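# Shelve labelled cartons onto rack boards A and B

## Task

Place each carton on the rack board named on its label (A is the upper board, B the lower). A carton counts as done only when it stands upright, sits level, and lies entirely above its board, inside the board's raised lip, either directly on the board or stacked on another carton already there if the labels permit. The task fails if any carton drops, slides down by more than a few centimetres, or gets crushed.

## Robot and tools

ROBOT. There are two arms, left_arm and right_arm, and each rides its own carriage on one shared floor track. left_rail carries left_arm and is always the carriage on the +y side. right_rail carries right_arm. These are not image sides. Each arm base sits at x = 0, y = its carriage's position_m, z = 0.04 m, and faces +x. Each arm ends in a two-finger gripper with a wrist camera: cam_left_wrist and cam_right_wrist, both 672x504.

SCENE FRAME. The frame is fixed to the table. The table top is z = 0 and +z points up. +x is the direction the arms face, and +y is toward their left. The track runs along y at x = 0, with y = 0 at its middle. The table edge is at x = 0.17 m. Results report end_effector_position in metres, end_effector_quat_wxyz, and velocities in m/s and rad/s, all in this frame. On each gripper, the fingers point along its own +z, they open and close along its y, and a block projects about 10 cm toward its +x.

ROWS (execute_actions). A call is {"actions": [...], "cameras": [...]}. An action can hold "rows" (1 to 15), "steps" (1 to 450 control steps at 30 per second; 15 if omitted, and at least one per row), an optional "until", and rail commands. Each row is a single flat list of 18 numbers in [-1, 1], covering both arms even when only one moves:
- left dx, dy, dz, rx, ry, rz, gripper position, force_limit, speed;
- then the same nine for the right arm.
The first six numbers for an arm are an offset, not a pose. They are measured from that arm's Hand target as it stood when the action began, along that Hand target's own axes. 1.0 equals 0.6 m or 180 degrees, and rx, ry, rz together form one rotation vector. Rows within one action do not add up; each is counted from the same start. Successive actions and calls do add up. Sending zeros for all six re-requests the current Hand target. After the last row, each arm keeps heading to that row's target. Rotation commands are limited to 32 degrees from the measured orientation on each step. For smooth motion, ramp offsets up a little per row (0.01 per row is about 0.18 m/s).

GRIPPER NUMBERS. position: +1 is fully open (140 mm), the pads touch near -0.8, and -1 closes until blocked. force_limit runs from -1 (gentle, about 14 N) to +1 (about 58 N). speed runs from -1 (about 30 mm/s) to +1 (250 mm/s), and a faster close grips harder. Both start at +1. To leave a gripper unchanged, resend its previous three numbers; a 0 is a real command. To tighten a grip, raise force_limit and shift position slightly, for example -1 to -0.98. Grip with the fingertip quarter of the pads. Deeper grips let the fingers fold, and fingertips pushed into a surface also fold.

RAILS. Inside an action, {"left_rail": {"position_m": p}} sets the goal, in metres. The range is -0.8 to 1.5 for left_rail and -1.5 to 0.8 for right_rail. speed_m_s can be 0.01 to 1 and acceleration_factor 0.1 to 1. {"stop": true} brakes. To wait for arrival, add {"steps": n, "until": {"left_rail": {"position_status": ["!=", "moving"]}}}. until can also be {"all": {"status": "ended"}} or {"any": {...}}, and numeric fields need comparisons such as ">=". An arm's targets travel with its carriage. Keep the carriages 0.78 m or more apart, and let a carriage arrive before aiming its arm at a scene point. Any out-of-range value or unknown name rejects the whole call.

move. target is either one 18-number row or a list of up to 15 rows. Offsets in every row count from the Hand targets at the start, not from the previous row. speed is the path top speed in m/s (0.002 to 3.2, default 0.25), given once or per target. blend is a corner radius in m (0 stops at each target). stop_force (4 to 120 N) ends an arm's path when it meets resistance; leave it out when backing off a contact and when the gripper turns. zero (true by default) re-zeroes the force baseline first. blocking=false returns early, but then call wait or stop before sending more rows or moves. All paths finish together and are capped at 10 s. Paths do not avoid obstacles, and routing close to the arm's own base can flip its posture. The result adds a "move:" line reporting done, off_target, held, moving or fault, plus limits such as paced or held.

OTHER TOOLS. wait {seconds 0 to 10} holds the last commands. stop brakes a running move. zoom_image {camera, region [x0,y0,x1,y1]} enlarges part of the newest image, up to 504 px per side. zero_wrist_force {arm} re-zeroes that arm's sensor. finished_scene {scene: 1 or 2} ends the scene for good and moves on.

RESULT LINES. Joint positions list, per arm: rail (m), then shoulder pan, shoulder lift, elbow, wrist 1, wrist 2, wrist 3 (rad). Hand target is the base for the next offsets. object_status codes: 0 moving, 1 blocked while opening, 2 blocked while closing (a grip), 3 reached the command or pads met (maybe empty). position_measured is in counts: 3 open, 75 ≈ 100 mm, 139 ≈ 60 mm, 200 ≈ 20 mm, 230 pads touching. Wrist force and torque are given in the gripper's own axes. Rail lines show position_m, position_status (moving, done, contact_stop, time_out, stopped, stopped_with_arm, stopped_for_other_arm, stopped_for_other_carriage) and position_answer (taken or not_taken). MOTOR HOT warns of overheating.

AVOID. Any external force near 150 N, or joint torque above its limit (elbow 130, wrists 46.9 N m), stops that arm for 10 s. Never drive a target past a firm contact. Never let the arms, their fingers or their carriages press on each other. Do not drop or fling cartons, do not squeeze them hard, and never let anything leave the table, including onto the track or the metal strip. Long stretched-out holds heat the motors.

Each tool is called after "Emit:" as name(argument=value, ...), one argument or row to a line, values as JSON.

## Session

Emit:
execute_actions(
  actions=[],
)

Scene clock: 0.00 s.
left_arm: end_effector_position=(+0.3563, +0.7786, +0.5790) position_measured=3 object_status=3 end_effector_quat_wxyz=(+0.000, +0.000, +1.000, +0.000) | right_arm: end_effector_position=(+0.3563, -0.6214, +0.5790) position_measured=3 object_status=3 end_effector_quat_wxyz=(+0.000, +0.000, +1.000, +0.000)
Joint positions: left_arm=[0.7 -0.281 -2.157 1.821 -1.235 -1.571 -0.281] | right_arm=[-0.7 -0.281 -2.157 1.821 -1.235 -1.571 -0.28]
Joint velocities: within noise
Joint torques (N m): no reading
Wrist force (N): no reading
Wrist torque (N m): no reading
Wrist force, peak (N): no reading
Hand target: left_arm +0.3563, +0.7786, +0.5790; +0.000, +0.000, +1.000, +0.000 | right_arm +0.3563, -0.6214, +0.5790; +0.000, +0.000, +1.000, +0.000
Tool commands: left_gripper/position=+1.0 left_gripper/force_limit=+1.0 left_gripper/speed=+1.0 right_gripper/position=+1.0 right_gripper/force_limit=+1.0 right_gripper/speed=+1.0
left_rail: position_m=0.700 position_status=done
right_rail: position_m=-0.700 position_status=done

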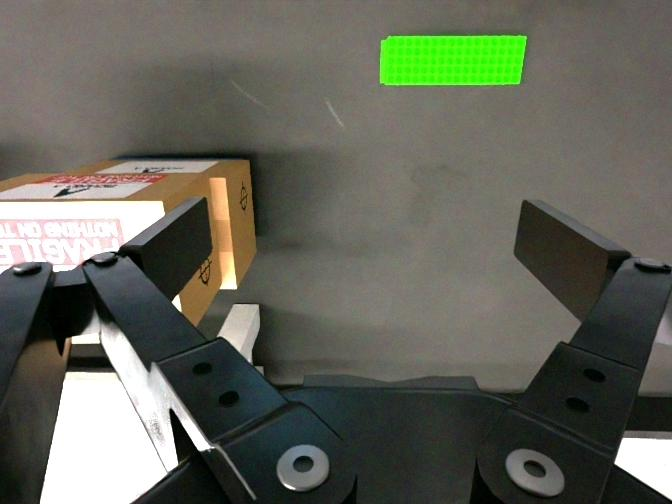

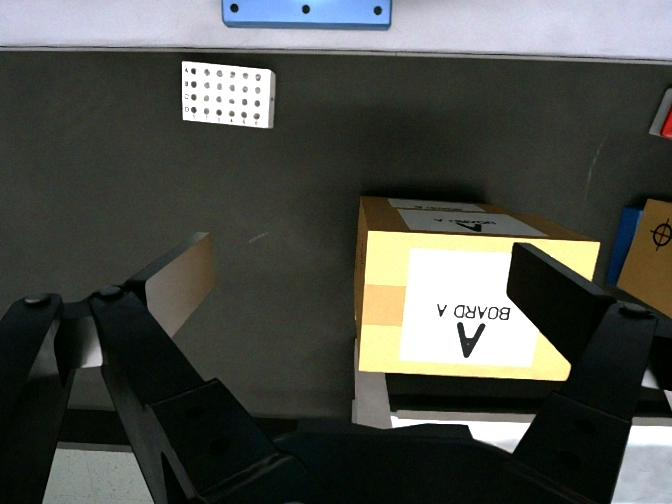

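Emit:
execute_actions(
  actions=[
    {"left_rail": {"position_m": 0.9}, "right_rail": {"position_m": -0.9}, "rows": [[0,0,0,0,0,0,-1,0,0,0,0,0,0,0,0,-1,0,0]], "steps": 150, "until": {"all": {"status": "ended"}}},
  ],
)

Emit:
move(
  target=[0.0933, -0.6672, 0.2153, 0, -0.25, 0, -1, 0, 0, 0.0933, 0.6672, 0.2153, 0, -0.25, 0, -1, 0, 0],
  speed=0.3,
  cameras=["all"],
)

Emit:
zoom_image(
  camera="cam_left_wrist",
  region=[50, 0, 450, 300],
)

Emit:
zoom_image(
  camera="cam_right_wrist",
  region=[120, 0, 520, 300],
)

Scene clock: 7.53 s.
left_arm: end_effector_position=(+0.3563, +0.9786, +0.5790) position_measured=233 object_status=3 end_effector_quat_wxyz=(+0.000, +0.000, +1.000, +0.000) | right_arm: end_effector_position=(+0.3563, -0.8214, +0.5790) position_measured=233 object_status=3 end_effector_quat_wxyz=(+0.000, +0.000, +1.000, +0.000)
Joint positions: left_arm=[0.9 -0.281 -2.157 1.821 -1.235 -1.571 -0.281] | right_arm=[-0.9 -0.281 -2.157 1.821 -1.235 -1.571 -0.28]
Joint torques (N m): left_arm=[-0.02 2.72 -47.23 -4.47 -0.61 0] | right_arm=[-1.06 0.96 -52.44 -4.33 -0.36 0.28]
Wrist force (N): left_arm=[-0.3 0.4 -0.1] | right_arm=[0.1 -0.1 0.0]
Wrist torque (N m): left_arm=[0.09 0.07 0.00] | right_arm=[-0.02 0.00 -0.01]
Wrist force, peak (N): left_arm=[-0.2 2.7 0.2] | right_arm=[0.2 -2.2 0.2]
Hand target: left_arm +0.3563, +0.9786, +0.5790; +0.000, +0.000, +1.000, +0.000 | right_arm +0.3563, -0.8214, +0.5790; +0.000, +0.000, +1.000, +0.000
Off the commanded pose: left_arm 0.000 m, 0 deg | right_arm 0.000 m, 0 deg.
left_rail: position_m=0.900 position_status=done
right_rail: position_m=-0.900 position_status=done

Scene clock: 9.70 s.
left_arm: end_effector_position=(+0.3003, +0.5783, +0.4498) position_measured=233 object_status=3 end_effector_quat_wxyz=(+0.383, +0.000, +0.924, +0.000) | right_arm: end_effector_position=(+0.3004, -0.4212, +0.4498) position_measured=233 object_status=3 end_effector_quat_wxyz=(+0.383, +0.000, +0.924, +0.000)
Joint positions: left_arm=[0.9 -1.949 -2.292 2.202 -1.127 -0.854 -2.083] | right_arm=[-0.9 1.078 -1.917 2.196 -2.293 -2.243 0.921]
Joint torques (N m): left_arm=[16.83 24.79 -37.53 -5.88 4.05 -3.37] | right_arm=[14.69 -6.05 -67.17 -7.62 -5.69 3.15]
Wrist force (N): left_arm=[0.3 0.4 -0.7] | right_arm=[-1.5 -0.8 1.6]
Wrist torque (N m): left_arm=[-0.04 0.09 0.17] | right_arm=[-0.15 0.06 0.00]
Wrist force, peak (N): left_arm=[2.8 -2.2 -1.1] | right_arm=[-1.5 -2.8 -0.9]
Hand target: left_arm +0.3004, +0.5783, +0.4498; +0.383, +0.000, +0.924, +0.000 | right_arm +0.3004, -0.4211, +0.4498; +0.383, +0.000, +0.924, +0.000
Off the commanded pose: left_arm 0.000 m, 0 deg | right_arm 0.000 m, 0 deg.
left_rail: position_m=0.900 position_status=done
right_rail: position_m=-0.900 position_status=done
move: done
camera_calibration:
cam_left_wrist: T_world_to_cam=[[0.0158378, 0.999556, -0.0252194, -0.558219], [0.401783, 0.0167345, 0.915582, -0.550463], [0.915598, -0.0246335, -0.40134, 0.105848], [0, 0, 0, 1]] pos_world=[0.133094, 0.569791, 0.532397]
cam_right_wrist: T_world_to_cam=[[-0.0126168, 0.999196, -0.0380561, 0.445971], [0.470033, 0.0395185, 0.881764, -0.512657], [0.882559, -0.00676261, -0.470154, 0.125596], [0, 0, 0, 1]] pos_world=[0.135747, -0.424504, 0.528064]

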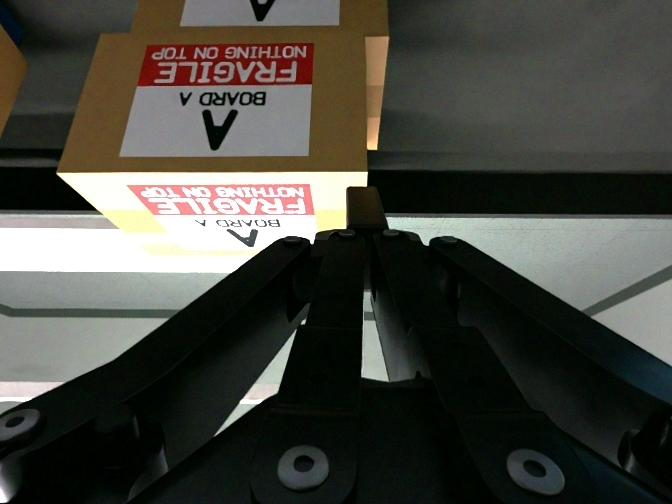

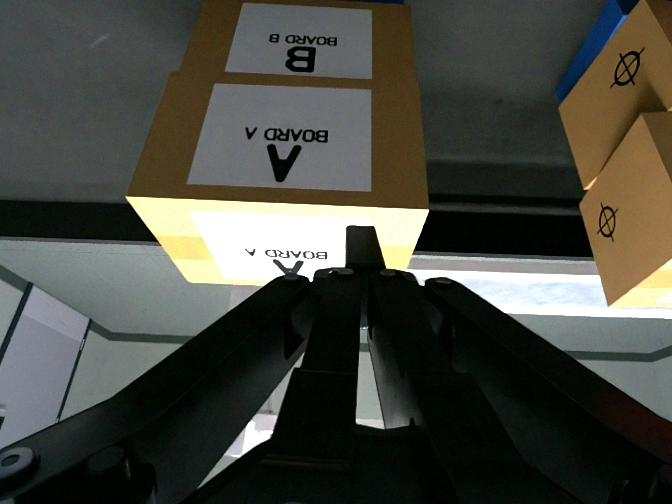

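Scaled by 1.260 from the camera's 672x504 image, which has a finer 960x720 frame.

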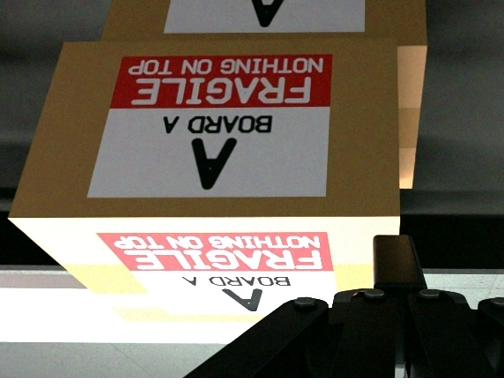

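Scaled by 1.260 from the camera's 672x504 image, which has a finer 960x720 frame.

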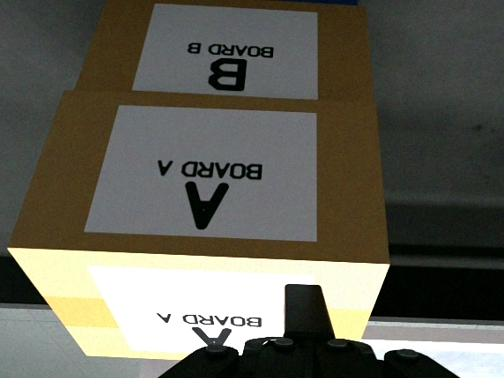

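Emit:
execute_actions(
  actions=[
    {"left_rail": {"position_m": 0.4}, "steps": 150, "until": {"left_rail": {"position_status": ["!=", "moving"]}}},
  ],
  cameras=["cam_left_wrist"],
)

Emit:
zoom_image(
  camera="cam_left_wrist",
  region=[100, 0, 500, 300],
)

Scene clock: 15.63 s.
left_arm: end_effector_position=(+0.3004, +0.0783, +0.4498) position_measured=233 object_status=3 end_effector_quat_wxyz=(+0.383, +0.000, +0.924, +0.000) | right_arm: end_effector_position=(+0.3004, -0.4211, +0.4498) position_measured=233 object_status=3 end_effector_quat_wxyz=(+0.383, +0.000, +0.924, +0.000)
Joint positions: left_arm=[0.4 -1.949 -2.292 2.202 -1.127 -0.854 -2.083] | right_arm=[-0.9 1.078 -1.916 2.196 -2.293 -2.243 0.921]
Joint torques (N m): left_arm=[-4.51 -3.09 -42.37 -1.68 1.55 -3.11] | right_arm=[16.48 -9.5 -67.6 -6.6 -5.13 3.21]
Wrist force (N): left_arm=[0.1 0.2 -1.0] | right_arm=[-1.5 -0.5 1.8]
Wrist torque (N m): left_arm=[-0.07 0.14 0.17] | right_arm=[-0.09 0.04 0.00]
Wrist force, peak (N): left_arm=[0.6 2.5 -1.3] | right_arm=[-2.1 -1.0 1.8]
Hand target: left_arm +0.3004, +0.0783, +0.4498; +0.383, +0.000, +0.924, +0.000 | right_arm +0.3004, -0.4211, +0.4498; +0.383, +0.000, +0.924, +0.000
Tool commands: left_gripper/position=-1.0 left_gripper/force_limit=+0.0 left_gripper/speed=+0.0 right_gripper/position=-1.0 right_gripper/force_limit=+0.0 right_gripper/speed=+0.0
Off the commanded pose: left_arm 0.000 m, 0 deg | right_arm 0.000 m, 0 deg.
left_rail: position_m=0.400 position_status=done
right_rail: position_m=-0.900 position_status=done
camera_calibration:
cam_left_wrist: T_world_to_cam=[[0.0157879, 0.999561, -0.0250866, -0.0585077], [0.40166, 0.0166361, 0.915638, -0.542011], [0.915653, -0.0245323, -0.401221, 0.0934131], [0, 0, 0, 1]] pos_world=[0.133094, 0.0697906, 0.532297]
Images, in order (width x height): cam_left_wrist 672x504.

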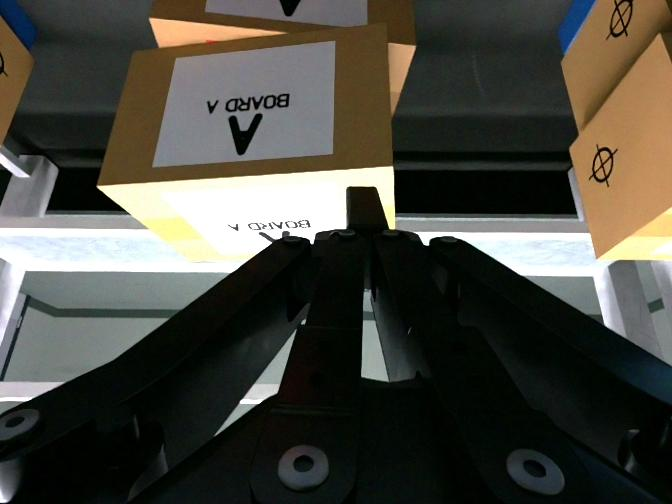

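Scaled by 1.260 from the camera's 672x504 image, which has a finer 960x720 frame.

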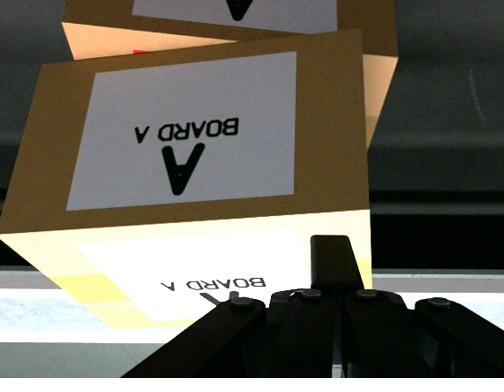

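Emit:
execute_actions(
  actions=[
    {"left_rail": {"position_m": 0.75}, "right_rail": {"position_m": -0.75}, "steps": 150, "until": {"all": {"status": "ended"}}},
  ],
)

Emit:
move(
  target=[0.0238, -0.3638, 0.0936, 0.0221, -0.1088, 0.503, -1, 0, 0, 0.0238, 0.1018, 0.0936, -0.0221, -0.1088, -0.503, -1, 0, 0],
  speed=0.3,
  cameras=["all"],
)

Emit:
zoom_image(
  camera="cam_left_wrist",
  region=[180, 100, 480, 280],
)

Emit:
zoom_image(
  camera="cam_right_wrist",
  region=[230, 130, 530, 310],
)

Scene clock: 41.17 s.
left_arm: end_effector_position=(+0.3004, +0.4282, +0.4498) position_measured=233 object_status=3 end_effector_quat_wxyz=(+0.383, +0.000, +0.924, +0.000) | right_arm: end_effector_position=(+0.3004, -0.2711, +0.4498) position_measured=233 object_status=3 end_effector_quat_wxyz=(+0.383, +0.000, +0.924, +0.000)
Joint positions: left_arm=[0.75 -1.949 -2.292 2.202 -1.127 -0.854 -2.083] | right_arm=[-0.75 1.078 -1.916 2.196 -2.293 -2.243 0.921]
Joint torques (N m): left_arm=[-2.78 16.02 -59.12 -4.58 0.46 -1.42] | right_arm=[3.45 -31.01 -55.33 -5.92 -4.2 2.96]
Wrist force (N): left_arm=[-0.3 0.3 -0.9] | right_arm=[-1.5 -0.7 1.4]
Wrist torque (N m): left_arm=[-0.04 0.24 0.17] | right_arm=[-0.15 0.06 0.00]
Wrist force, peak (N): left_arm=[0.3 3.1 -1.1] | right_arm=[-1.8 -2.6 2.1]
Hand target: left_arm +0.3004, +0.4282, +0.4498; +0.383, +0.000, +0.924, +0.000 | right_arm +0.3004, -0.2711, +0.4498; +0.383, +0.000, +0.924, +0.000
Tool commands: left_gripper/position=-1.0 left_gripper/force_limit=+0.0 left_gripper/speed=+0.0 right_gripper/position=-1.0 right_gripper/force_limit=+0.0 right_gripper/speed=+0.0
Off the commanded pose: left_arm 0.000 m, 0 deg | right_arm 0.000 m, 0 deg.
left_rail: position_m=0.750 position_status=done
right_rail: position_m=-0.750 position_status=done

Scene clock: 44.63 s.
left_arm: end_effector_position=(+0.3300, +0.2099, +0.4000) position_measured=233 object_status=3 end_effector_quat_wxyz=(+0.405, +0.665, +0.579, +0.242) | right_arm: end_effector_position=(+0.3300, -0.2100, +0.4000) position_measured=233 object_status=3 end_effector_quat_wxyz=(-0.405, +0.665, -0.579, +0.242)
Joint positions: left_arm=[0.75 -1.829 -1.955 2.331 -2.034 -0.59 -0.075] | right_arm=[-0.75 1.045 -1.789 2.382 -3.005 -2.158 -0.932]
Joint torques (N m): left_arm=[17.75 -1.41 -34.12 -6.95 -0.48 3.78] | right_arm=[-16.9 -36.63 -34.3 -6.91 1.41 -3.29]
Wrist force (N): left_arm=[0.4 -0.2 -2.0] | right_arm=[-1.3 -0.7 1.6]
Wrist torque (N m): left_arm=[0.27 -0.18 0.11] | right_arm=[0.15 0.22 0.24]
Wrist force, peak (N): left_arm=[0.3 -0.2 -2.2] | right_arm=[-1.7 -1.6 2.6]
Hand target: left_arm +0.3300, +0.2099, +0.4000; +0.405, +0.665, +0.579, +0.242 | right_arm +0.3300, -0.2100, +0.4000; -0.405, +0.665, -0.579, +0.242
Off the commanded pose: left_arm 0.000 m, 0 deg | right_arm 0.000 m, 0 deg.
left_rail: position_m=0.750 position_status=done
right_rail: position_m=-0.750 position_status=done
move: done
camera_calibration:
cam_left_wrist: T_world_to_cam=[[0.597943, -0.00177428, 0.801536, -0.504335], [-0.475562, -0.805756, 0.352984, 0.176694], [0.645217, -0.592245, -0.48264, 0.290541], [0, 0, 0, 1]] pos_world=[0.198131, 0.313549, 0.4821]
cam_right_wrist: T_world_to_cam=[[-0.551559, -0.0306318, -0.833573, 0.513264], [-0.455931, 0.847906, 0.270522, 0.228811], [0.698505, 0.52926, -0.481637, 0.255379], [0, 0, 0, 1]] pos_world=[0.209034, -0.31345, 0.488945]

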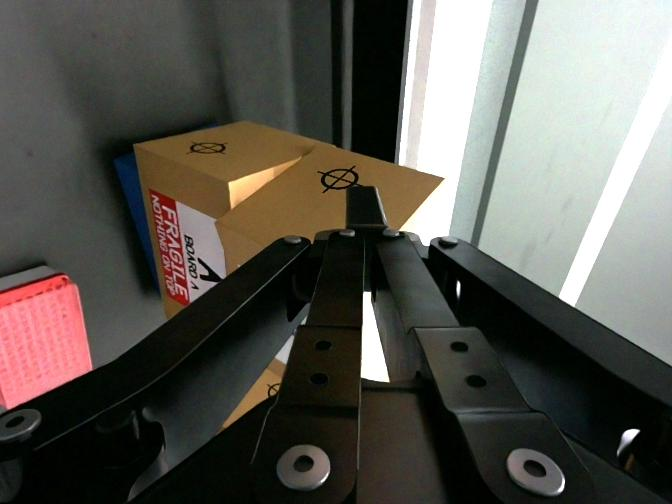

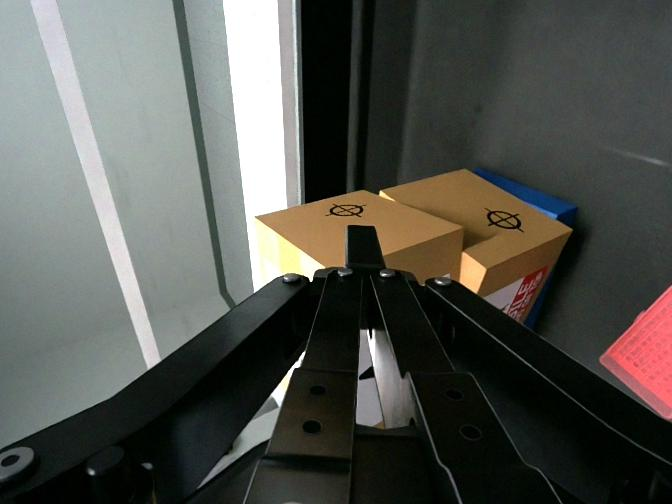

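Scaled by 1.680 from the camera's 672x504 image, which has a finer 960x720 frame.

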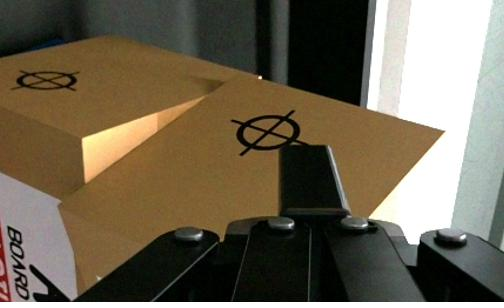

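Scaled by 1.680 from the camera's 672x504 image, which has a finer 960x720 frame.

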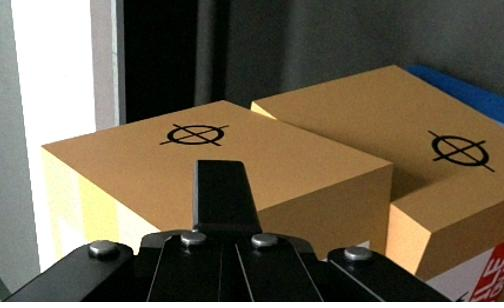

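Emit:
move(
  target=[0.0134, -0.0265, 0.3568, -0.00578, 0.03186, -0.02154, -1, 0, 0, 0.0319, -0.0048, 0.3904, -0.00578, -0.03186, -0.02154, -1, 0, 0],
  speed=0.15,
)

Emit:
move(
  target=[-0.0564, 0, 0.01512, 0, 0, 0, -1, 0, 0, -0.0564, 0, 0.01512, 0, 0, 0, -1, 0, 0],
  speed=0.015,
  stop_force=8,
  cameras=["all"],
)

Emit:
zoom_image(
  camera="cam_left_wrist",
  region=[290, 170, 430, 275],
)

Emit:
zoom_image(
  camera="cam_right_wrist",
  region=[290, 210, 430, 315],
)

Scene clock: 69.57 s.
left_arm: end_effector_position=(+0.4919, +0.1624, +0.2672) position_measured=233 object_status=3 end_effector_quat_wxyz=(+0.390, +0.628, +0.619, +0.266) | right_arm: end_effector_position=(+0.5209, -0.1679, +0.2697) position_measured=233 object_status=3 end_effector_quat_wxyz=(-0.419, +0.699, -0.537, +0.217)
Joint positions: left_arm=[0.75 -1.498 -1.493 2.317 -2.773 -0.639 0.28] | right_arm=[-0.75 0.717 -1.404 2.353 -3.485 -1.802 -1.234]
Joint torques (N m): left_arm=[15.88 -31.12 -48.41 -7.38 -0.66 3.11] | right_arm=[-18.75 -36.94 -48.72 -7.25 2.62 -3.38]
Wrist force (N): left_arm=[0.2 -0.1 -1.4] | right_arm=[-0.5 -1.4 1.5]
Wrist torque (N m): left_arm=[0.25 -0.14 0.12] | right_arm=[-0.03 0.05 0.27]
Wrist force, peak (N): left_arm=[-0.1 0.2 -3.9] | right_arm=[0.0 -1.2 3.0]
Hand target: left_arm +0.4919, +0.1623, +0.2671; +0.390, +0.628, +0.619, +0.266 | right_arm +0.5210, -0.1679, +0.2696; -0.419, +0.699, -0.537, +0.217
Off the commanded pose: left_arm 0.000 m, 0 deg | right_arm 0.000 m, 0 deg.
left_rail: position_m=0.750 position_status=done
right_rail: position_m=-0.750 position_status=done
move: done

Scene clock: 72.50 s.
left_arm: end_effector_position=(+0.4951, +0.1365, +0.2671) position_measured=233 object_status=3 end_effector_quat_wxyz=(+0.390, +0.628, +0.619, +0.266) | right_arm: end_effector_position=(+0.5178, -0.1420, +0.2696) position_measured=233 object_status=3 end_effector_quat_wxyz=(-0.419, +0.699, -0.537, +0.217)
Joint positions: left_arm=[0.75 -1.495 -1.453 2.272 -2.771 -0.64 0.284] | right_arm=[-0.75 0.759 -1.376 2.315 -3.469 -1.836 -1.21]
Joint torques (N m): left_arm=[-18.3 -61.12 -26.45 -7.46 -0.03 -0.77] | right_arm=[-9.97 -58.61 -23.81 -6.76 4.82 -3.33]
Wrist force (N): left_arm=[4.9 0.0 -2.6] | right_arm=[8.0 -3.7 -1.3]
Wrist torque (N m): left_arm=[0.22 0.05 0.10] | right_arm=[0.05 0.27 0.18]
Wrist force, peak (N): left_arm=[19.7 3.5 -9.8] | right_arm=[17.3 -2.5 -8.8]
Hand target: left_arm +0.4951, +0.1365, +0.2671; +0.390, +0.628, +0.619, +0.266 (not the last commanded pose) | right_arm +0.5178, -0.1420, +0.2696; -0.419, +0.699, -0.537, +0.217 (not the last commanded pose)
Off the commanded pose: left_arm 0.009 m, 0 deg | right_arm 0.009 m, 0 deg.
left_rail: position_m=0.750 position_status=done
right_rail: position_m=-0.750 position_status=done
move: contact (left_arm, right_arm)
camera_calibration:
cam_left_wrist: T_world_to_cam=[[0.593631, 0.0710548, 0.801595, -0.504493], [-0.373859, -0.857726, 0.352896, 0.19975], [0.712623, -0.509174, -0.482608, 0.031686], [0, 0, 0, 1]] pos_world=[0.35158, 0.223311, 0.349199]
cam_right_wrist: T_world_to_cam=[[-0.543756, -0.0976532, -0.833542, 0.496639], [-0.555931, 0.785956, 0.27058, 0.334973], [0.628705, 0.610522, -0.481657, 0.0731061], [0, 0, 0, 1]] pos_world=[0.41031, -0.259408, 0.358545]

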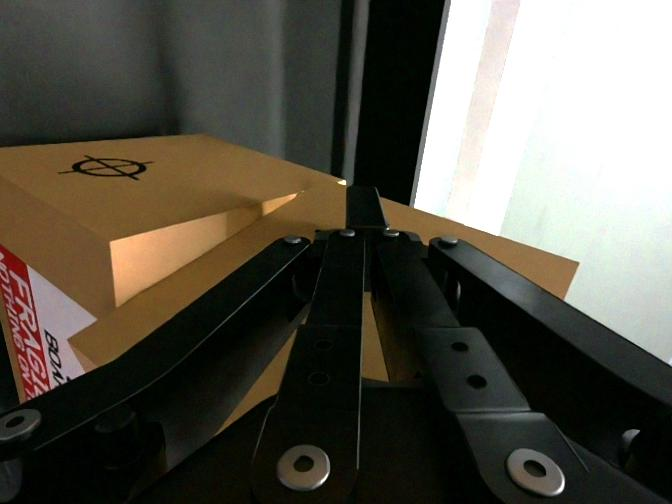

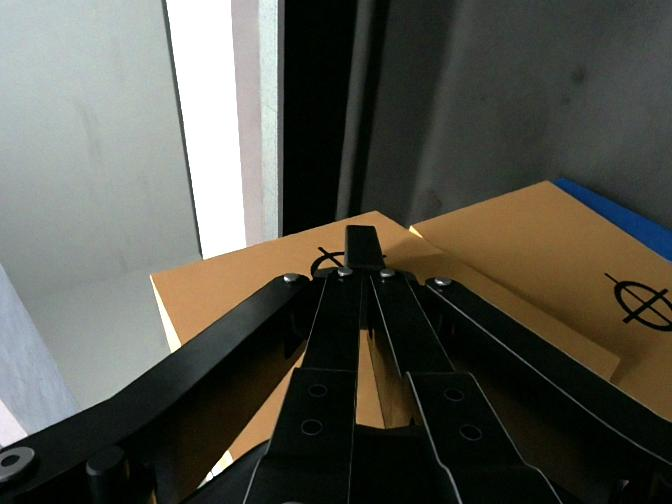

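Scaled by 3.600 from the camera's 672x504 image, which has a finer 960x720 frame.

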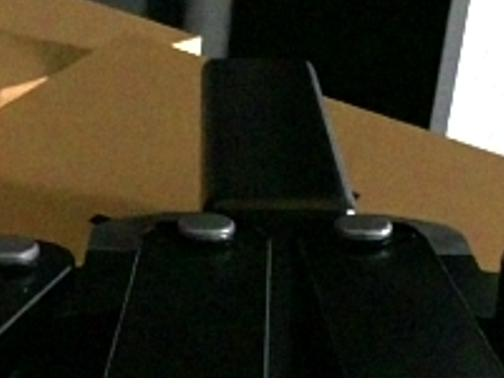

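Scaled by 3.600 from the camera's 672x504 image, which has a finer 960x720 frame.

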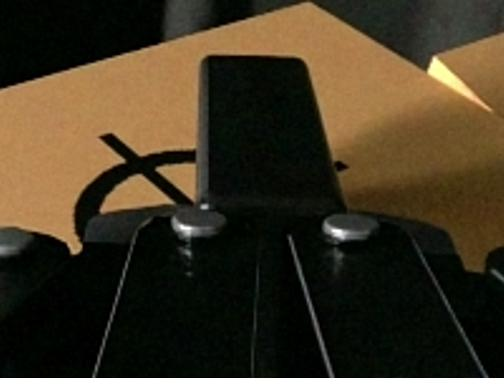

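Emit:
move(
  target=[0.0034, 0, -0.0195, 0, 0, 0, -1, 0, 0, 0.0117, 0, 0.012, 0, 0, 0, -1, 0, 0],
  speed=0.03,
)

Emit:
move(
  target=[-0.0193, 0, 0.0052, 0, 0, 0, -1, 0, 0, -0.0193, 0, 0.0052, 0, 0, 0, -1, 0, 0],
  speed=0.012,
  stop_force=8,
)

Emit:
move(
  target=[-0.0193, 0, 0.0052, 0, 0, 0, -1, 0, 0, -0.0193, 0, 0.0052, 0, 0, 0, -1, 0, 0],
  speed=0.01,
  stop_force=32,
  cameras=["all"],
)

Emit:
zoom_image(
  camera="cam_left_wrist",
  region=[290, 170, 430, 275],
)

Emit:
zoom_image(
  camera="cam_right_wrist",
  region=[290, 210, 430, 315],
)

Scene clock: 85.10 s.
left_arm: end_effector_position=(+0.4857, +0.1404, +0.2733) position_measured=233 object_status=3 end_effector_quat_wxyz=(+0.390, +0.628, +0.619, +0.266) | right_arm: end_effector_position=(+0.5255, -0.1460, +0.2646) position_measured=233 object_status=3 end_effector_quat_wxyz=(-0.419, +0.699, -0.537, +0.217)
Joint positions: left_arm=[0.75 -1.511 -1.478 2.28 -2.734 -0.634 0.259] | right_arm=[-0.75 0.743 -1.366 2.317 -3.483 -1.823 -1.219]
Joint torques (N m): left_arm=[-10.34 -56.43 -23.46 -2.46 3.87 -3.22] | right_arm=[-14.58 -39.59 -22.41 -6.84 2.71 -3.02]
Wrist force (N): left_arm=[-0.7 -0.2 -1.4] | right_arm=[-0.7 -0.4 1.3]
Wrist torque (N m): left_arm=[0.23 0.09 0.39] | right_arm=[0.21 0.10 0.28]
Wrist force, peak (N): left_arm=[6.2 0.7 -1.9] | right_arm=[8.4 -3.6 -1.5]
Hand target: left_arm +0.4857, +0.1404, +0.2733; +0.390, +0.628, +0.619, +0.266 | right_arm +0.5255, -0.1460, +0.2646; -0.419, +0.699, -0.537, +0.217
Off the commanded pose: left_arm 0.000 m, 0 deg | right_arm 0.000 m, 0 deg.
left_rail: position_m=0.750 position_status=done
right_rail: position_m=-0.750 position_status=done
move: done

Scene clock: 86.93 s.
left_arm: end_effector_position=(+0.4863, +0.1353, +0.2733) position_measured=233 object_status=3 end_effector_quat_wxyz=(+0.390, +0.628, +0.619, +0.266) | right_arm: end_effector_position=(+0.5249, -0.1411, +0.2646) position_measured=233 object_status=3 end_effector_quat_wxyz=(-0.419, +0.699, -0.537, +0.217)
Joint positions: left_arm=[0.75 -1.511 -1.47 2.271 -2.733 -0.634 0.26] | right_arm=[-0.75 0.751 -1.36 2.31 -3.48 -1.829 -1.215]
Joint torques (N m): left_arm=[-19.14 -59.17 -27.07 -7.67 0.84 -1.34] | right_arm=[-8.51 -55.67 -23.19 -6.28 4.54 -3.34]
Wrist force (N): left_arm=[5.1 0.1 -4.1] | right_arm=[7.3 -2.9 -1.1]
Wrist torque (N m): left_arm=[0.22 0.28 0.27] | right_arm=[0.18 0.26 0.15]
Wrist force, peak (N): left_arm=[15.9 3.4 -11.0] | right_arm=[14.3 -2.5 -5.5]
Hand target: left_arm +0.4863, +0.1353, +0.2733; +0.390, +0.628, +0.619, +0.266 (not the last commanded pose) | right_arm +0.5249, -0.1411, +0.2646; -0.419, +0.699, -0.537, +0.217 (not the last commanded pose)
Off the commanded pose: left_arm 0.007 m, 0 deg | right_arm 0.007 m, 0 deg.
left_rail: position_m=0.750 position_status=done
right_rail: position_m=-0.750 position_status=done
move: contact (left_arm, right_arm)

Scene clock: 88.27 s.
left_arm: end_effector_position=(+0.4863, +0.1342, +0.2732) position_measured=233 object_status=3 end_effector_quat_wxyz=(+0.390, +0.628, +0.619, +0.266) | right_arm: end_effector_position=(+0.5248, -0.1399, +0.2645) position_measured=233 object_status=3 end_effector_quat_wxyz=(-0.419, +0.699, -0.538, +0.217)
Joint positions: left_arm=[0.75 -1.511 -1.468 2.269 -2.733 -0.634 0.26] | right_arm=[-0.75 0.753 -1.359 2.308 -3.479 -1.832 -1.214]
Joint torques (N m): left_arm=[-12.91 -52.84 -38.94 -10.79 -4.89 -0.67] | right_arm=[9.5 -54.37 -28.74 -6.24 16.71 -3.36]
Wrist force (N): left_arm=[32.2 5.1 -15.4] | right_arm=[36.4 -7.7 -12.8]
Wrist torque (N m): left_arm=[0.20 0.63 0.20] | right_arm=[0.31 1.23 0.21]
Wrist force, peak (N): left_arm=[43.7 8.8 -22.9] | right_arm=[43.6 -6.3 -19.7]
Hand target: left_arm +0.4863, +0.1342, +0.2732; +0.390, +0.628, +0.619, +0.266 (not the last commanded pose) | right_arm +0.5248, -0.1399, +0.2645; -0.419, +0.699, -0.538, +0.217 (not the last commanded pose)
Off the commanded pose: left_arm 0.011 m, 0 deg | right_arm 0.011 m, 0 deg.
left_rail: position_m=0.750 position_status=done
right_rail: position_m=-0.750 position_status=done
move: contact (left_arm, right_arm)
camera_calibration:
cam_left_wrist: T_world_to_cam=[[0.593554, 0.0710515, 0.801652, -0.504047], [-0.373915, -0.857712, 0.352872, 0.192396], [0.712658, -0.509198, -0.482531, 0.0396247], [0, 0, 0, 1]] pos_world=[0.34288, 0.221011, 0.355299]
cam_right_wrist: T_world_to_cam=[[-0.543729, -0.0976311, -0.833563, 0.496411], [-0.555613, 0.786266, 0.270332, 0.33855], [0.629009, 0.610126, -0.481761, 0.0647131], [0, 0, 0, 1]] pos_world=[0.41731, -0.257208, 0.353445]

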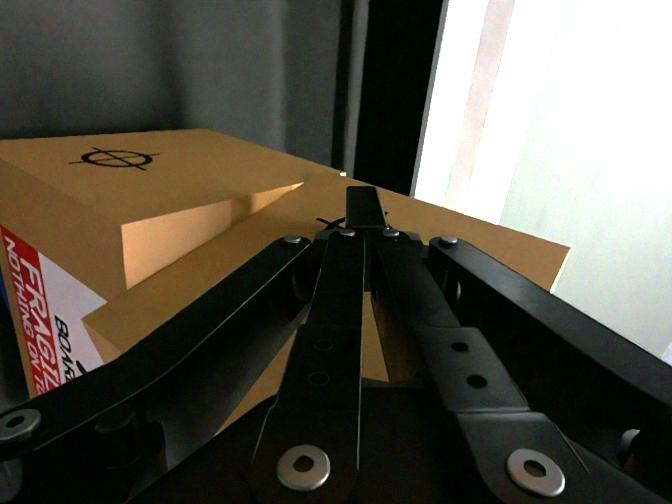

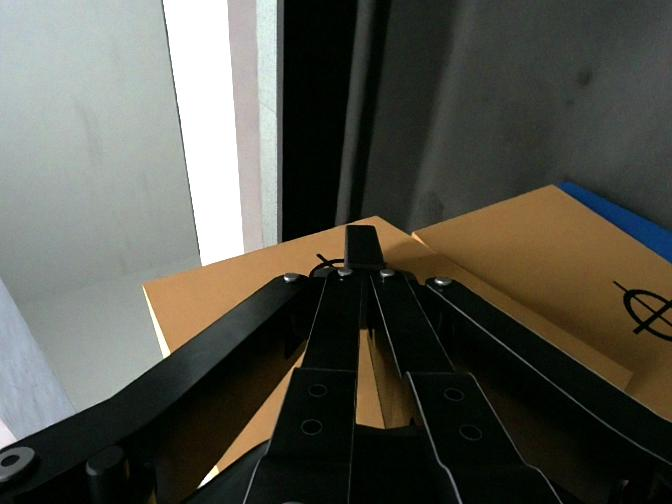

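Scaled by 3.600 from the camera's 672x504 image, which has a finer 960x720 frame.

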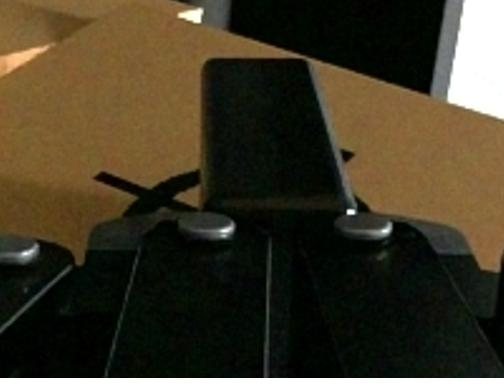

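Scaled by 3.600 from the camera's 672x504 image, which has a finer 960x720 frame.

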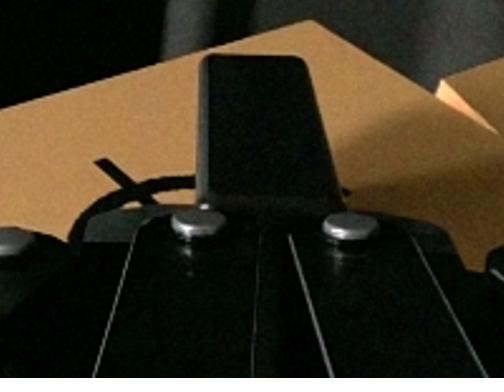

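Emit:
move(
  target=[-0.0396, 0.21845, -0.14773, 0, 0, 0, -1, 0, 0, -0.0396, -0.21845, -0.14773, 0, 0, 0, -1, 0, 0],
  speed=0.08,
)

Scene clock: 95.47 s.
left_arm: end_effector_position=(+0.4865, +0.1342, +0.4332) position_measured=233 object_status=3 end_effector_quat_wxyz=(+0.390, +0.628, +0.619, +0.266) | right_arm: end_effector_position=(+0.5249, -0.1398, +0.4244) position_measured=233 object_status=3 end_effector_quat_wxyz=(-0.419, +0.699, -0.538, +0.217)
Joint positions: left_arm=[0.75 -1.511 -1.657 2.113 -2.388 -0.634 0.26] | right_arm=[-0.75 0.753 -1.592 2.182 -3.121 -1.832 -1.213]
Joint torques (N m): left_arm=[-24.18 -46.1 -81.87 -10.5 -1.22 -3.47] | right_arm=[45.82 -55.5 -82.38 -8.7 14.68 1.51]
Wrist force (N): left_arm=[46.0 -5.1 -10.8] | right_arm=[44.4 7.8 -3.6]
Wrist torque (N m): left_arm=[0.37 0.92 0.34] | right_arm=[-0.02 1.71 0.09]
Wrist force, peak (N): left_arm=[47.0 -3.8 -11.2] | right_arm=[45.4 6.0 -4.5]
Hand target: left_arm +0.4864, +0.1342, +0.4332; +0.390, +0.628, +0.619, +0.266 | right_arm +0.5249, -0.1397, +0.4245; -0.419, +0.699, -0.538, +0.217
Off the commanded pose: left_arm 0.000 m, 0 deg | right_arm 0.000 m, 0 deg.
left_rail: position_m=0.750 position_status=done
right_rail: position_m=-0.750 position_status=done
move: done

Emit:
move(
  target=[-0.0367, 0.251, -0.1365, 0.00578, -0.03186, 0.02154, -1, 0, 0, -0.0487, -0.2187, -0.1812, 0.00578, 0.03186, 0.02154, -1, 0, 0],
  speed=0.09,
)

Emit:
move(
  target=[0.053, 0.1434, 0.19782, 0, 0, 0, -1, 0, 0, 0.053, -0.1434, 0.19782, 0, 0, 0, -1, 0, 0],
  speed=0.1,
  cameras=["all"],
)

Scene clock: 102.30 s.
left_arm: end_effector_position=(+0.5032, +0.1360, +0.6052) position_measured=233 object_status=3 end_effector_quat_wxyz=(+0.405, +0.665, +0.579, +0.242) | right_arm: end_effector_position=(+0.5081, -0.1416, +0.5965) position_measured=233 object_status=3 end_effector_quat_wxyz=(-0.405, +0.665, -0.579, +0.242)
Joint positions: left_arm=[0.75 -1.46 -1.764 1.924 -2.288 -0.711 0.509] | right_arm=[-0.75 0.832 -1.705 1.949 -2.731 -1.994 -1.088]
Joint torques (N m): left_arm=[-2.87 -32.81 -77.38 -9.77 -7.29 3.77] | right_arm=[42.22 -42.6 -87.06 -8.52 10.17 3.23]
Wrist force (N): left_arm=[45.8 -5.1 -11.4] | right_arm=[45.5 7.4 -3.6]
Wrist torque (N m): left_arm=[0.38 1.07 0.17] | right_arm=[-0.09 1.64 -0.03]
Wrist force, peak (N): left_arm=[52.6 -4.9 -12.7] | right_arm=[51.7 7.7 -5.3]
Hand target: left_arm +0.5032, +0.1360, +0.6052; +0.405, +0.665, +0.579, +0.242 | right_arm +0.5081, -0.1416, +0.5966; -0.405, +0.665, -0.579, +0.242
Off the commanded pose: left_arm 0.000 m, 0 deg | right_arm 0.000 m, 0 deg.
left_rail: position_m=0.750 position_status=done
right_rail: position_m=-0.750 position_status=done
move: done

Scene clock: 104.27 s.
left_arm: end_effector_position=(+0.6531, +0.1360, +0.6052) position_measured=233 object_status=3 end_effector_quat_wxyz=(+0.405, +0.665, +0.579, +0.242) | right_arm: end_effector_position=(+0.6580, -0.1416, +0.5965) position_measured=233 object_status=3 end_effector_quat_wxyz=(-0.405, +0.665, -0.579, +0.242)
Joint positions: left_arm=[0.75 -1.211 -1.601 1.815 -2.538 -0.864 0.787] | right_arm=[-0.75 0.658 -1.564 1.823 -2.784 -1.854 -1.197]
Joint torques (N m): left_arm=[-4.22 -24.23 -77 -12.96 -11.17 2.96] | right_arm=[13.46 -35.64 -83.96 -13.1 18.2 -2.99]
Wrist force (N): left_arm=[45.6 -5.4 -11.0] | right_arm=[44.4 7.4 -3.6]
Wrist torque (N m): left_arm=[0.26 0.90 0.17] | right_arm=[-0.10 1.63 0.19]
Wrist force, peak (N): left_arm=[46.3 -5.5 -10.8] | right_arm=[46.0 7.5 -3.5]
Hand target: left_arm +0.6532, +0.1360, +0.6052; +0.405, +0.665, +0.579, +0.242 | right_arm +0.6581, -0.1416, +0.5965; -0.405, +0.665, -0.579, +0.242
Off the commanded pose: left_arm 0.000 m, 0 deg | right_arm 0.000 m, 0 deg.
left_rail: position_m=0.750 position_status=done
right_rail: position_m=-0.750 position_status=done
move: done
camera_calibration:
cam_left_wrist: T_world_to_cam=[[0.597824, -0.00183911, 0.801625, -0.86212], [-0.475668, -0.805735, 0.352889, 0.198486], [0.645249, -0.592273, -0.482563, 0.137279], [0, 0, 0, 1]] pos_world=[0.521231, 0.239649, 0.687299]
cam_right_wrist: T_world_to_cam=[[-0.551478, -0.0306597, -0.833626, 0.860085], [-0.45556, 0.848215, 0.270176, 0.267158], [0.698811, 0.528763, -0.48174, 0.0845598], [0, 0, 0, 1]] pos_world=[0.536934, -0.24495, 0.685545]

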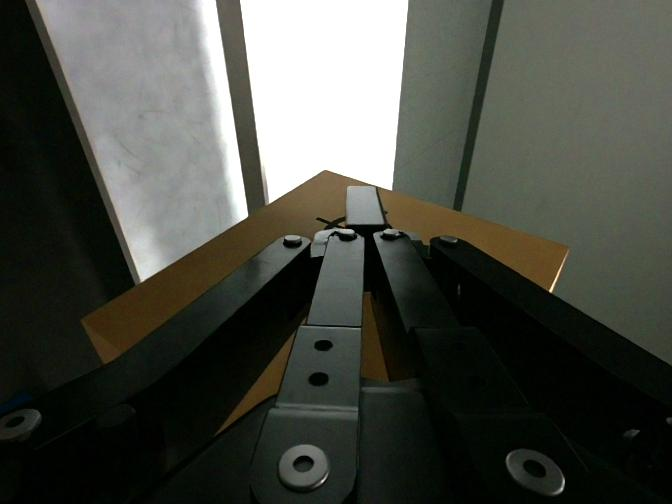

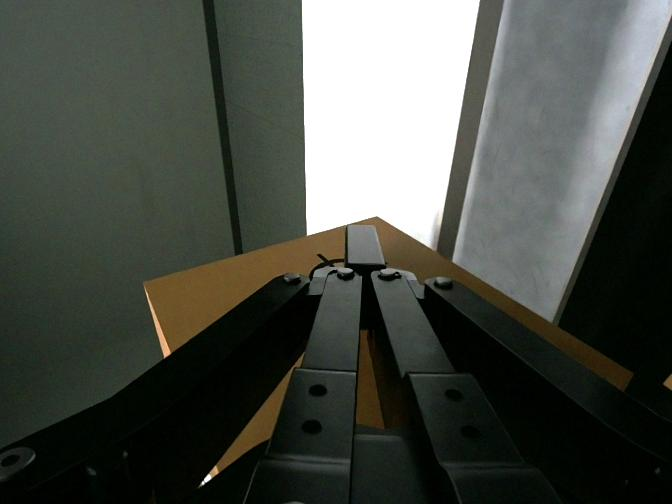

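Emit:
move(
  target=[0.05795, 0.15678, 0.21629, 0, 0, 0, -1, 0, 0, 0.05795, -0.15678, 0.21629, 0, 0, 0, -1, 0, 0],
  speed=0.09,
)

Emit:
move(
  target=[0.01486, -0.08192, 0.0554, 0, 0, 0, -1, 0, 0, 0.01486, 0.08192, 0.0554, 0, 0, 0, -1, 0, 0],
  speed=0.02,
  stop_force=7,
)

Emit:
move(
  target=[0.00149, -0.00819, 0.00554, 0, 0, 0, -1, 0, 0, 0.00149, 0.00819, 0.00554, 0, 0, 0, -1, 0, 0],
  speed=0.01,
  stop_force=6,
  cameras=["all"],
)

Emit:
zoom_image(
  camera="cam_left_wrist",
  region=[40, 0, 440, 380],
)

Emit:
zoom_image(
  camera="cam_right_wrist",
  region=[290, 0, 672, 400],
)

Scene clock: 113.67 s.
left_arm: end_effector_position=(+0.8171, +0.1359, +0.6052) position_measured=233 object_status=3 end_effector_quat_wxyz=(+0.405, +0.665, +0.579, +0.242) | right_arm: end_effector_position=(+0.8220, -0.1416, +0.5965) position_measured=233 object_status=3 end_effector_quat_wxyz=(-0.405, +0.665, -0.579, +0.242)
Joint positions: left_arm=[0.75 -0.996 -1.402 1.617 -2.648 -1.02 0.97] | right_arm=[-0.75 0.524 -1.38 1.62 -2.784 -1.744 -1.276]
Joint torques (N m): left_arm=[-20.09 -47.26 -76.37 -13.01 -14.28 3.64] | right_arm=[21.51 -55.19 -84.6 -8.07 20.28 -2.59]
Wrist force (N): left_arm=[48.1 -5.1 -11.4] | right_arm=[47.6 7.4 -3.9]
Wrist torque (N m): left_arm=[0.31 1.03 0.14] | right_arm=[-0.07 1.65 0.18]
Wrist force, peak (N): left_arm=[48.1 -4.9 -11.6] | right_arm=[47.6 7.4 -3.9]
Hand target: left_arm +0.8172, +0.1359, +0.6052; +0.405, +0.665, +0.579, +0.242 | right_arm +0.8221, -0.1415, +0.5965; -0.405, +0.665, -0.579, +0.242
Off the commanded pose: left_arm 0.000 m, 0 deg | right_arm 0.000 m, 0 deg.
left_rail: position_m=0.750 position_status=done
right_rail: position_m=-0.750 position_status=done
move: done

Scene clock: 117.33 s.
left_arm: end_effector_position=(+0.8172, +0.1359, +0.5592) position_measured=233 object_status=3 end_effector_quat_wxyz=(+0.405, +0.665, +0.579, +0.242) | right_arm: end_effector_position=(+0.8221, -0.1416, +0.5519) position_measured=233 object_status=3 end_effector_quat_wxyz=(-0.405, +0.665, -0.579, +0.242)
Joint positions: left_arm=[0.75 -0.996 -1.383 1.677 -2.727 -1.02 0.971] | right_arm=[-0.75 0.524 -1.36 1.677 -2.861 -1.744 -1.276]
Joint torques (N m): left_arm=[-20.89 -67.14 -70.75 -8 -13 3.22] | right_arm=[27.67 -73.6 -79.34 -7.51 19 -3.2]
Wrist force (N): left_arm=[45.9 -0.4 -12.8] | right_arm=[44.3 3.1 -4.8]
Wrist torque (N m): left_arm=[0.11 0.97 0.10] | right_arm=[0.12 1.64 0.19]
Wrist force, peak (N): left_arm=[49.6 5.4 -22.6] | right_arm=[49.6 7.0 -4.9]
Hand target: left_arm +0.8172, +0.1359, +0.5592; +0.405, +0.665, +0.579, +0.242 (not the last commanded pose) | right_arm +0.8221, -0.1416, +0.5519; -0.405, +0.665, -0.579, +0.242 (not the last commanded pose)
Off the commanded pose: left_arm 0.014 m, 0 deg | right_arm 0.015 m, 0 deg.
left_rail: position_m=0.750 position_status=done
right_rail: position_m=-0.750 position_status=done
move: contact (left_arm, right_arm)

Scene clock: 118.73 s.
left_arm: end_effector_position=(+0.8172, +0.1359, +0.5587) position_measured=233 object_status=3 end_effector_quat_wxyz=(+0.406, +0.665, +0.579, +0.242) | right_arm: end_effector_position=(+0.8221, -0.1416, +0.5514) position_measured=233 object_status=3 end_effector_quat_wxyz=(-0.405, +0.665, -0.579, +0.242)
Joint positions: left_arm=[0.75 -0.996 -1.383 1.678 -2.729 -1.02 0.971] | right_arm=[-0.75 0.524 -1.359 1.677 -2.862 -1.744 -1.276]
Joint torques (N m): left_arm=[-21.89 -57.11 -65.57 -5.63 -13 3.07] | right_arm=[23.86 -68.06 -74.61 -6.02 18.98 -2.93]
Wrist force (N): left_arm=[47.7 5.0 -20.2] | right_arm=[45.4 0.0 -13.0]
Wrist torque (N m): left_arm=[-0.05 0.73 0.03] | right_arm=[0.14 1.65 0.23]
Wrist force, peak (N): left_arm=[49.0 6.4 -22.9] | right_arm=[45.3 -2.5 -15.9]
Hand target: left_arm +0.8172, +0.1359, +0.5587; +0.406, +0.665, +0.579, +0.242 (not the last commanded pose) | right_arm +0.8221, -0.1416, +0.5514; -0.405, +0.665, -0.579, +0.242 (not the last commanded pose)
Off the commanded pose: left_arm 0.006 m, 0 deg | right_arm 0.006 m, 0 deg.
left_rail: position_m=0.750 position_status=done
right_rail: position_m=-0.750 position_status=done
move: contact (left_arm, right_arm)
camera_calibration:
cam_left_wrist: T_world_to_cam=[[0.597666, -0.00146741, 0.801744, -0.922923], [-0.475776, -0.805536, 0.353197, 0.292738], [0.645316, -0.592545, -0.48214, 0.00859525], [0, 0, 0, 1]] pos_world=[0.685331, 0.239549, 0.640698]
cam_right_wrist: T_world_to_cam=[[-0.551151, -0.0305467, -0.833846, 0.912758], [-0.455784, 0.84809, 0.270193, 0.354271], [0.698923, 0.528971, -0.481348, -0.0522187], [0, 0, 0, 1]] pos_world=[0.701035, -0.24495, 0.640243]

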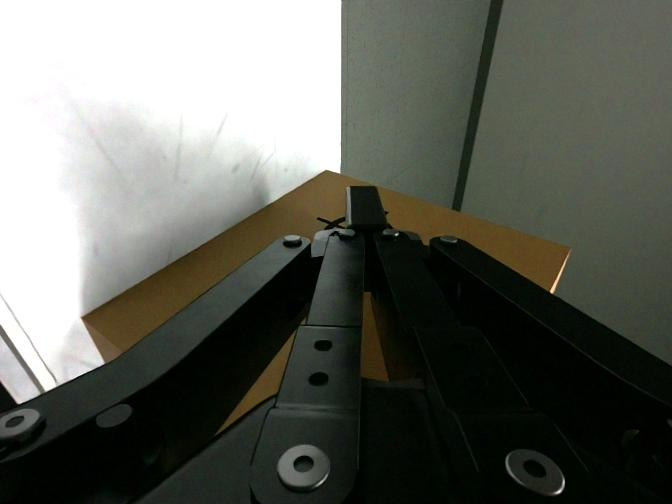

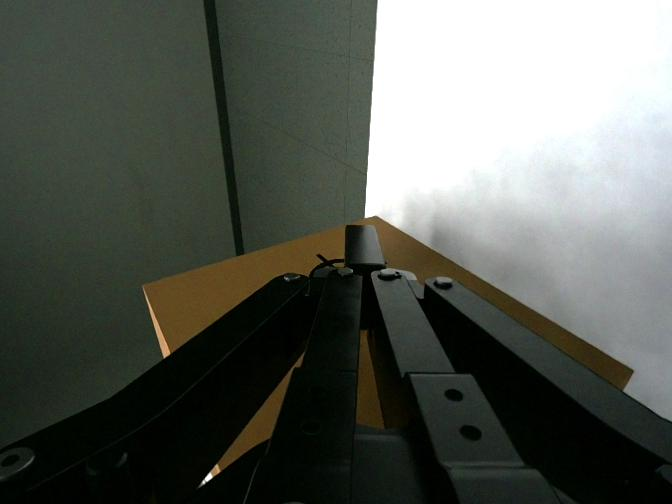

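Scaled by 1.260 from the camera's 672x504 image, which has a finer 960x720 frame.

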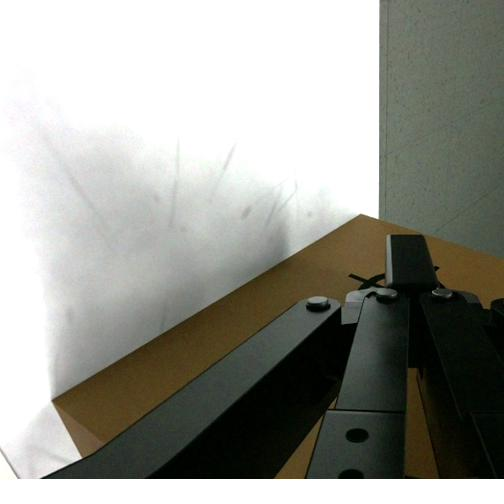

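Scaled by 1.260 from the camera's 672x504 image, which has a finer 960x720 frame.

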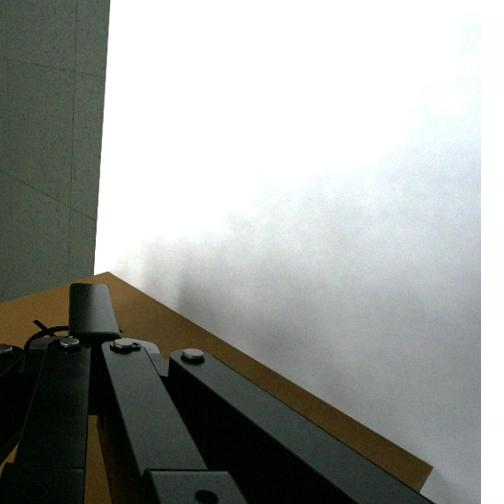

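Emit:
move(
  target=[
    [0.0483,0,-0.01294,0,0,0,-1,0,0,0.0483,0,-0.01294,0,0,0,-1,0,0],
    [-0.0577,-0.2868,-0.4086,0,0,0,-1,0,0,-0.0577,0.2868,-0.4086,0,0,0,-1,0,0],
  ],
  speed=[0.03,0.25],
  cameras=["all"],
)

Scene clock: 141.00 s.
left_arm: end_effector_position=(+0.5173, +0.1661, +0.5587) position_measured=233 object_status=3 end_effector_quat_wxyz=(+0.406, +0.665, +0.579, +0.242) | right_arm: end_effector_position=(+0.5221, -0.1716, +0.5514) position_measured=233 object_status=3 end_effector_quat_wxyz=(-0.405, +0.665, -0.579, +0.242)
Joint positions: left_arm=[0.75 -1.427 -1.781 2.027 -2.405 -0.729 0.551] | right_arm=[-0.75 0.774 -1.717 2.043 -2.829 -1.948 -1.126]
Joint torques (N m): left_arm=[-12.75 -42.7 -36.54 -2.66 3.91 -2.77] | right_arm=[17.61 -45.7 -38.68 -2.62 -4.91 3.16]
Wrist force (N): left_arm=[-0.4 2.3 -1.5] | right_arm=[-2.5 0.0 1.2]
Wrist torque (N m): left_arm=[0.82 0.03 0.39] | right_arm=[0.32 0.50 0.04]
Wrist force, peak (N): left_arm=[48.1 5.3 -20.3] | right_arm=[46.7 0.1 -13.1]
Hand target: left_arm +0.5172, +0.1661, +0.5587; +0.406, +0.665, +0.579, +0.242 | right_arm +0.5221, -0.1716, +0.5514; -0.405, +0.665, -0.579, +0.242
Off the commanded pose: left_arm 0.000 m, 0 deg | right_arm 0.000 m, 0 deg.
left_rail: position_m=0.750 position_status=done
right_rail: position_m=-0.750 position_status=done
move: done
camera_calibration:
cam_left_wrist: T_world_to_cam=[[0.597666, -0.00146741, 0.801744, -0.743719], [-0.475776, -0.805536, 0.353197, 0.174344], [0.645316, -0.592545, -0.48214, 0.220068], [0, 0, 0, 1]] pos_world=[0.385431, 0.269749, 0.640798]
cam_right_wrist: T_world_to_cam=[[-0.551151, -0.0305467, -0.833846, 0.746552], [-0.455784, 0.84809, 0.270193, 0.243024], [0.698923, 0.528971, -0.481348, 0.173258], [0, 0, 0, 1]] pos_world=[0.401135, -0.27495, 0.640243]

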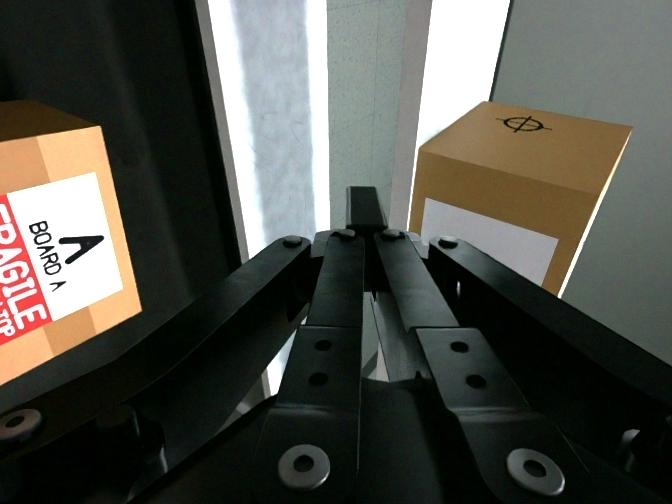

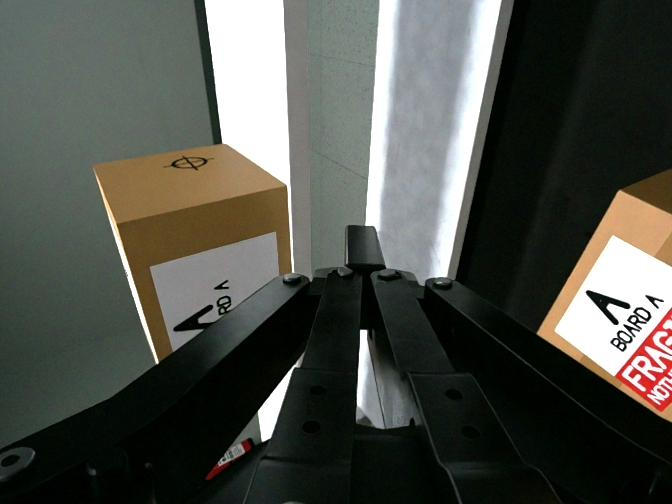

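Emit:
execute_actions(
  actions=[
    {"right_rail":{"position_m":-1.1},"steps":10},
    {"left_rail":{"position_m":0.2},"steps":300,"until":{"all":{"status":"ended"}}},
  ],
)

Emit:
zero_wrist_force(
  arm="left_arm",
)

Emit:
zero_wrist_force(
  arm="right_arm",
)

Scene clock: 147.73 s.
left_arm: end_effector_position=(+0.5172, -0.3839, +0.5587) position_measured=233 object_status=3 end_effector_quat_wxyz=(+0.406, +0.665, +0.579, +0.242) | right_arm: end_effector_position=(+0.5221, -0.5216, +0.5514) position_measured=233 object_status=3 end_effector_quat_wxyz=(-0.405, +0.665, -0.579, +0.242)
Joint positions: left_arm=[0.2 -1.427 -1.781 2.027 -2.405 -0.729 0.551] | right_arm=[-1.1 0.774 -1.717 2.043 -2.829 -1.948 -1.126]
Joint torques (N m): left_arm=[7.38 -26.73 -51.34 -3.66 0.05 -2.79] | right_arm=[6.74 -25.74 -49.32 -5.38 0.47 2.79]
Wrist force (N): left_arm=[-0.1 2.2 -1.4] | right_arm=[-2.1 0.4 1.2]
Wrist torque (N m): left_arm=[0.80 -0.03 0.40] | right_arm=[0.41 0.41 0.03]
Wrist force, peak (N): left_arm=[1.7 2.7 -2.0] | right_arm=[-4.6 0.0 1.7]
Hand target: left_arm +0.5172, -0.3839, +0.5587; +0.406, +0.665, +0.579, +0.242 | right_arm +0.5221, -0.5216, +0.5514; -0.405, +0.665, -0.579, +0.242
Tool commands: left_gripper/position=-1.0 left_gripper/force_limit=+0.0 left_gripper/speed=+0.0 right_gripper/position=-1.0 right_gripper/force_limit=+0.0 right_gripper/speed=+0.0
Off the commanded pose: left_arm 0.000 m, 0 deg | right_arm 0.000 m, 0 deg.
left_rail: position_m=0.200 position_status=done
right_rail: position_m=-1.100 position_status=done

Wrist force sensor zeroed.

Wrist force sensor zeroed.


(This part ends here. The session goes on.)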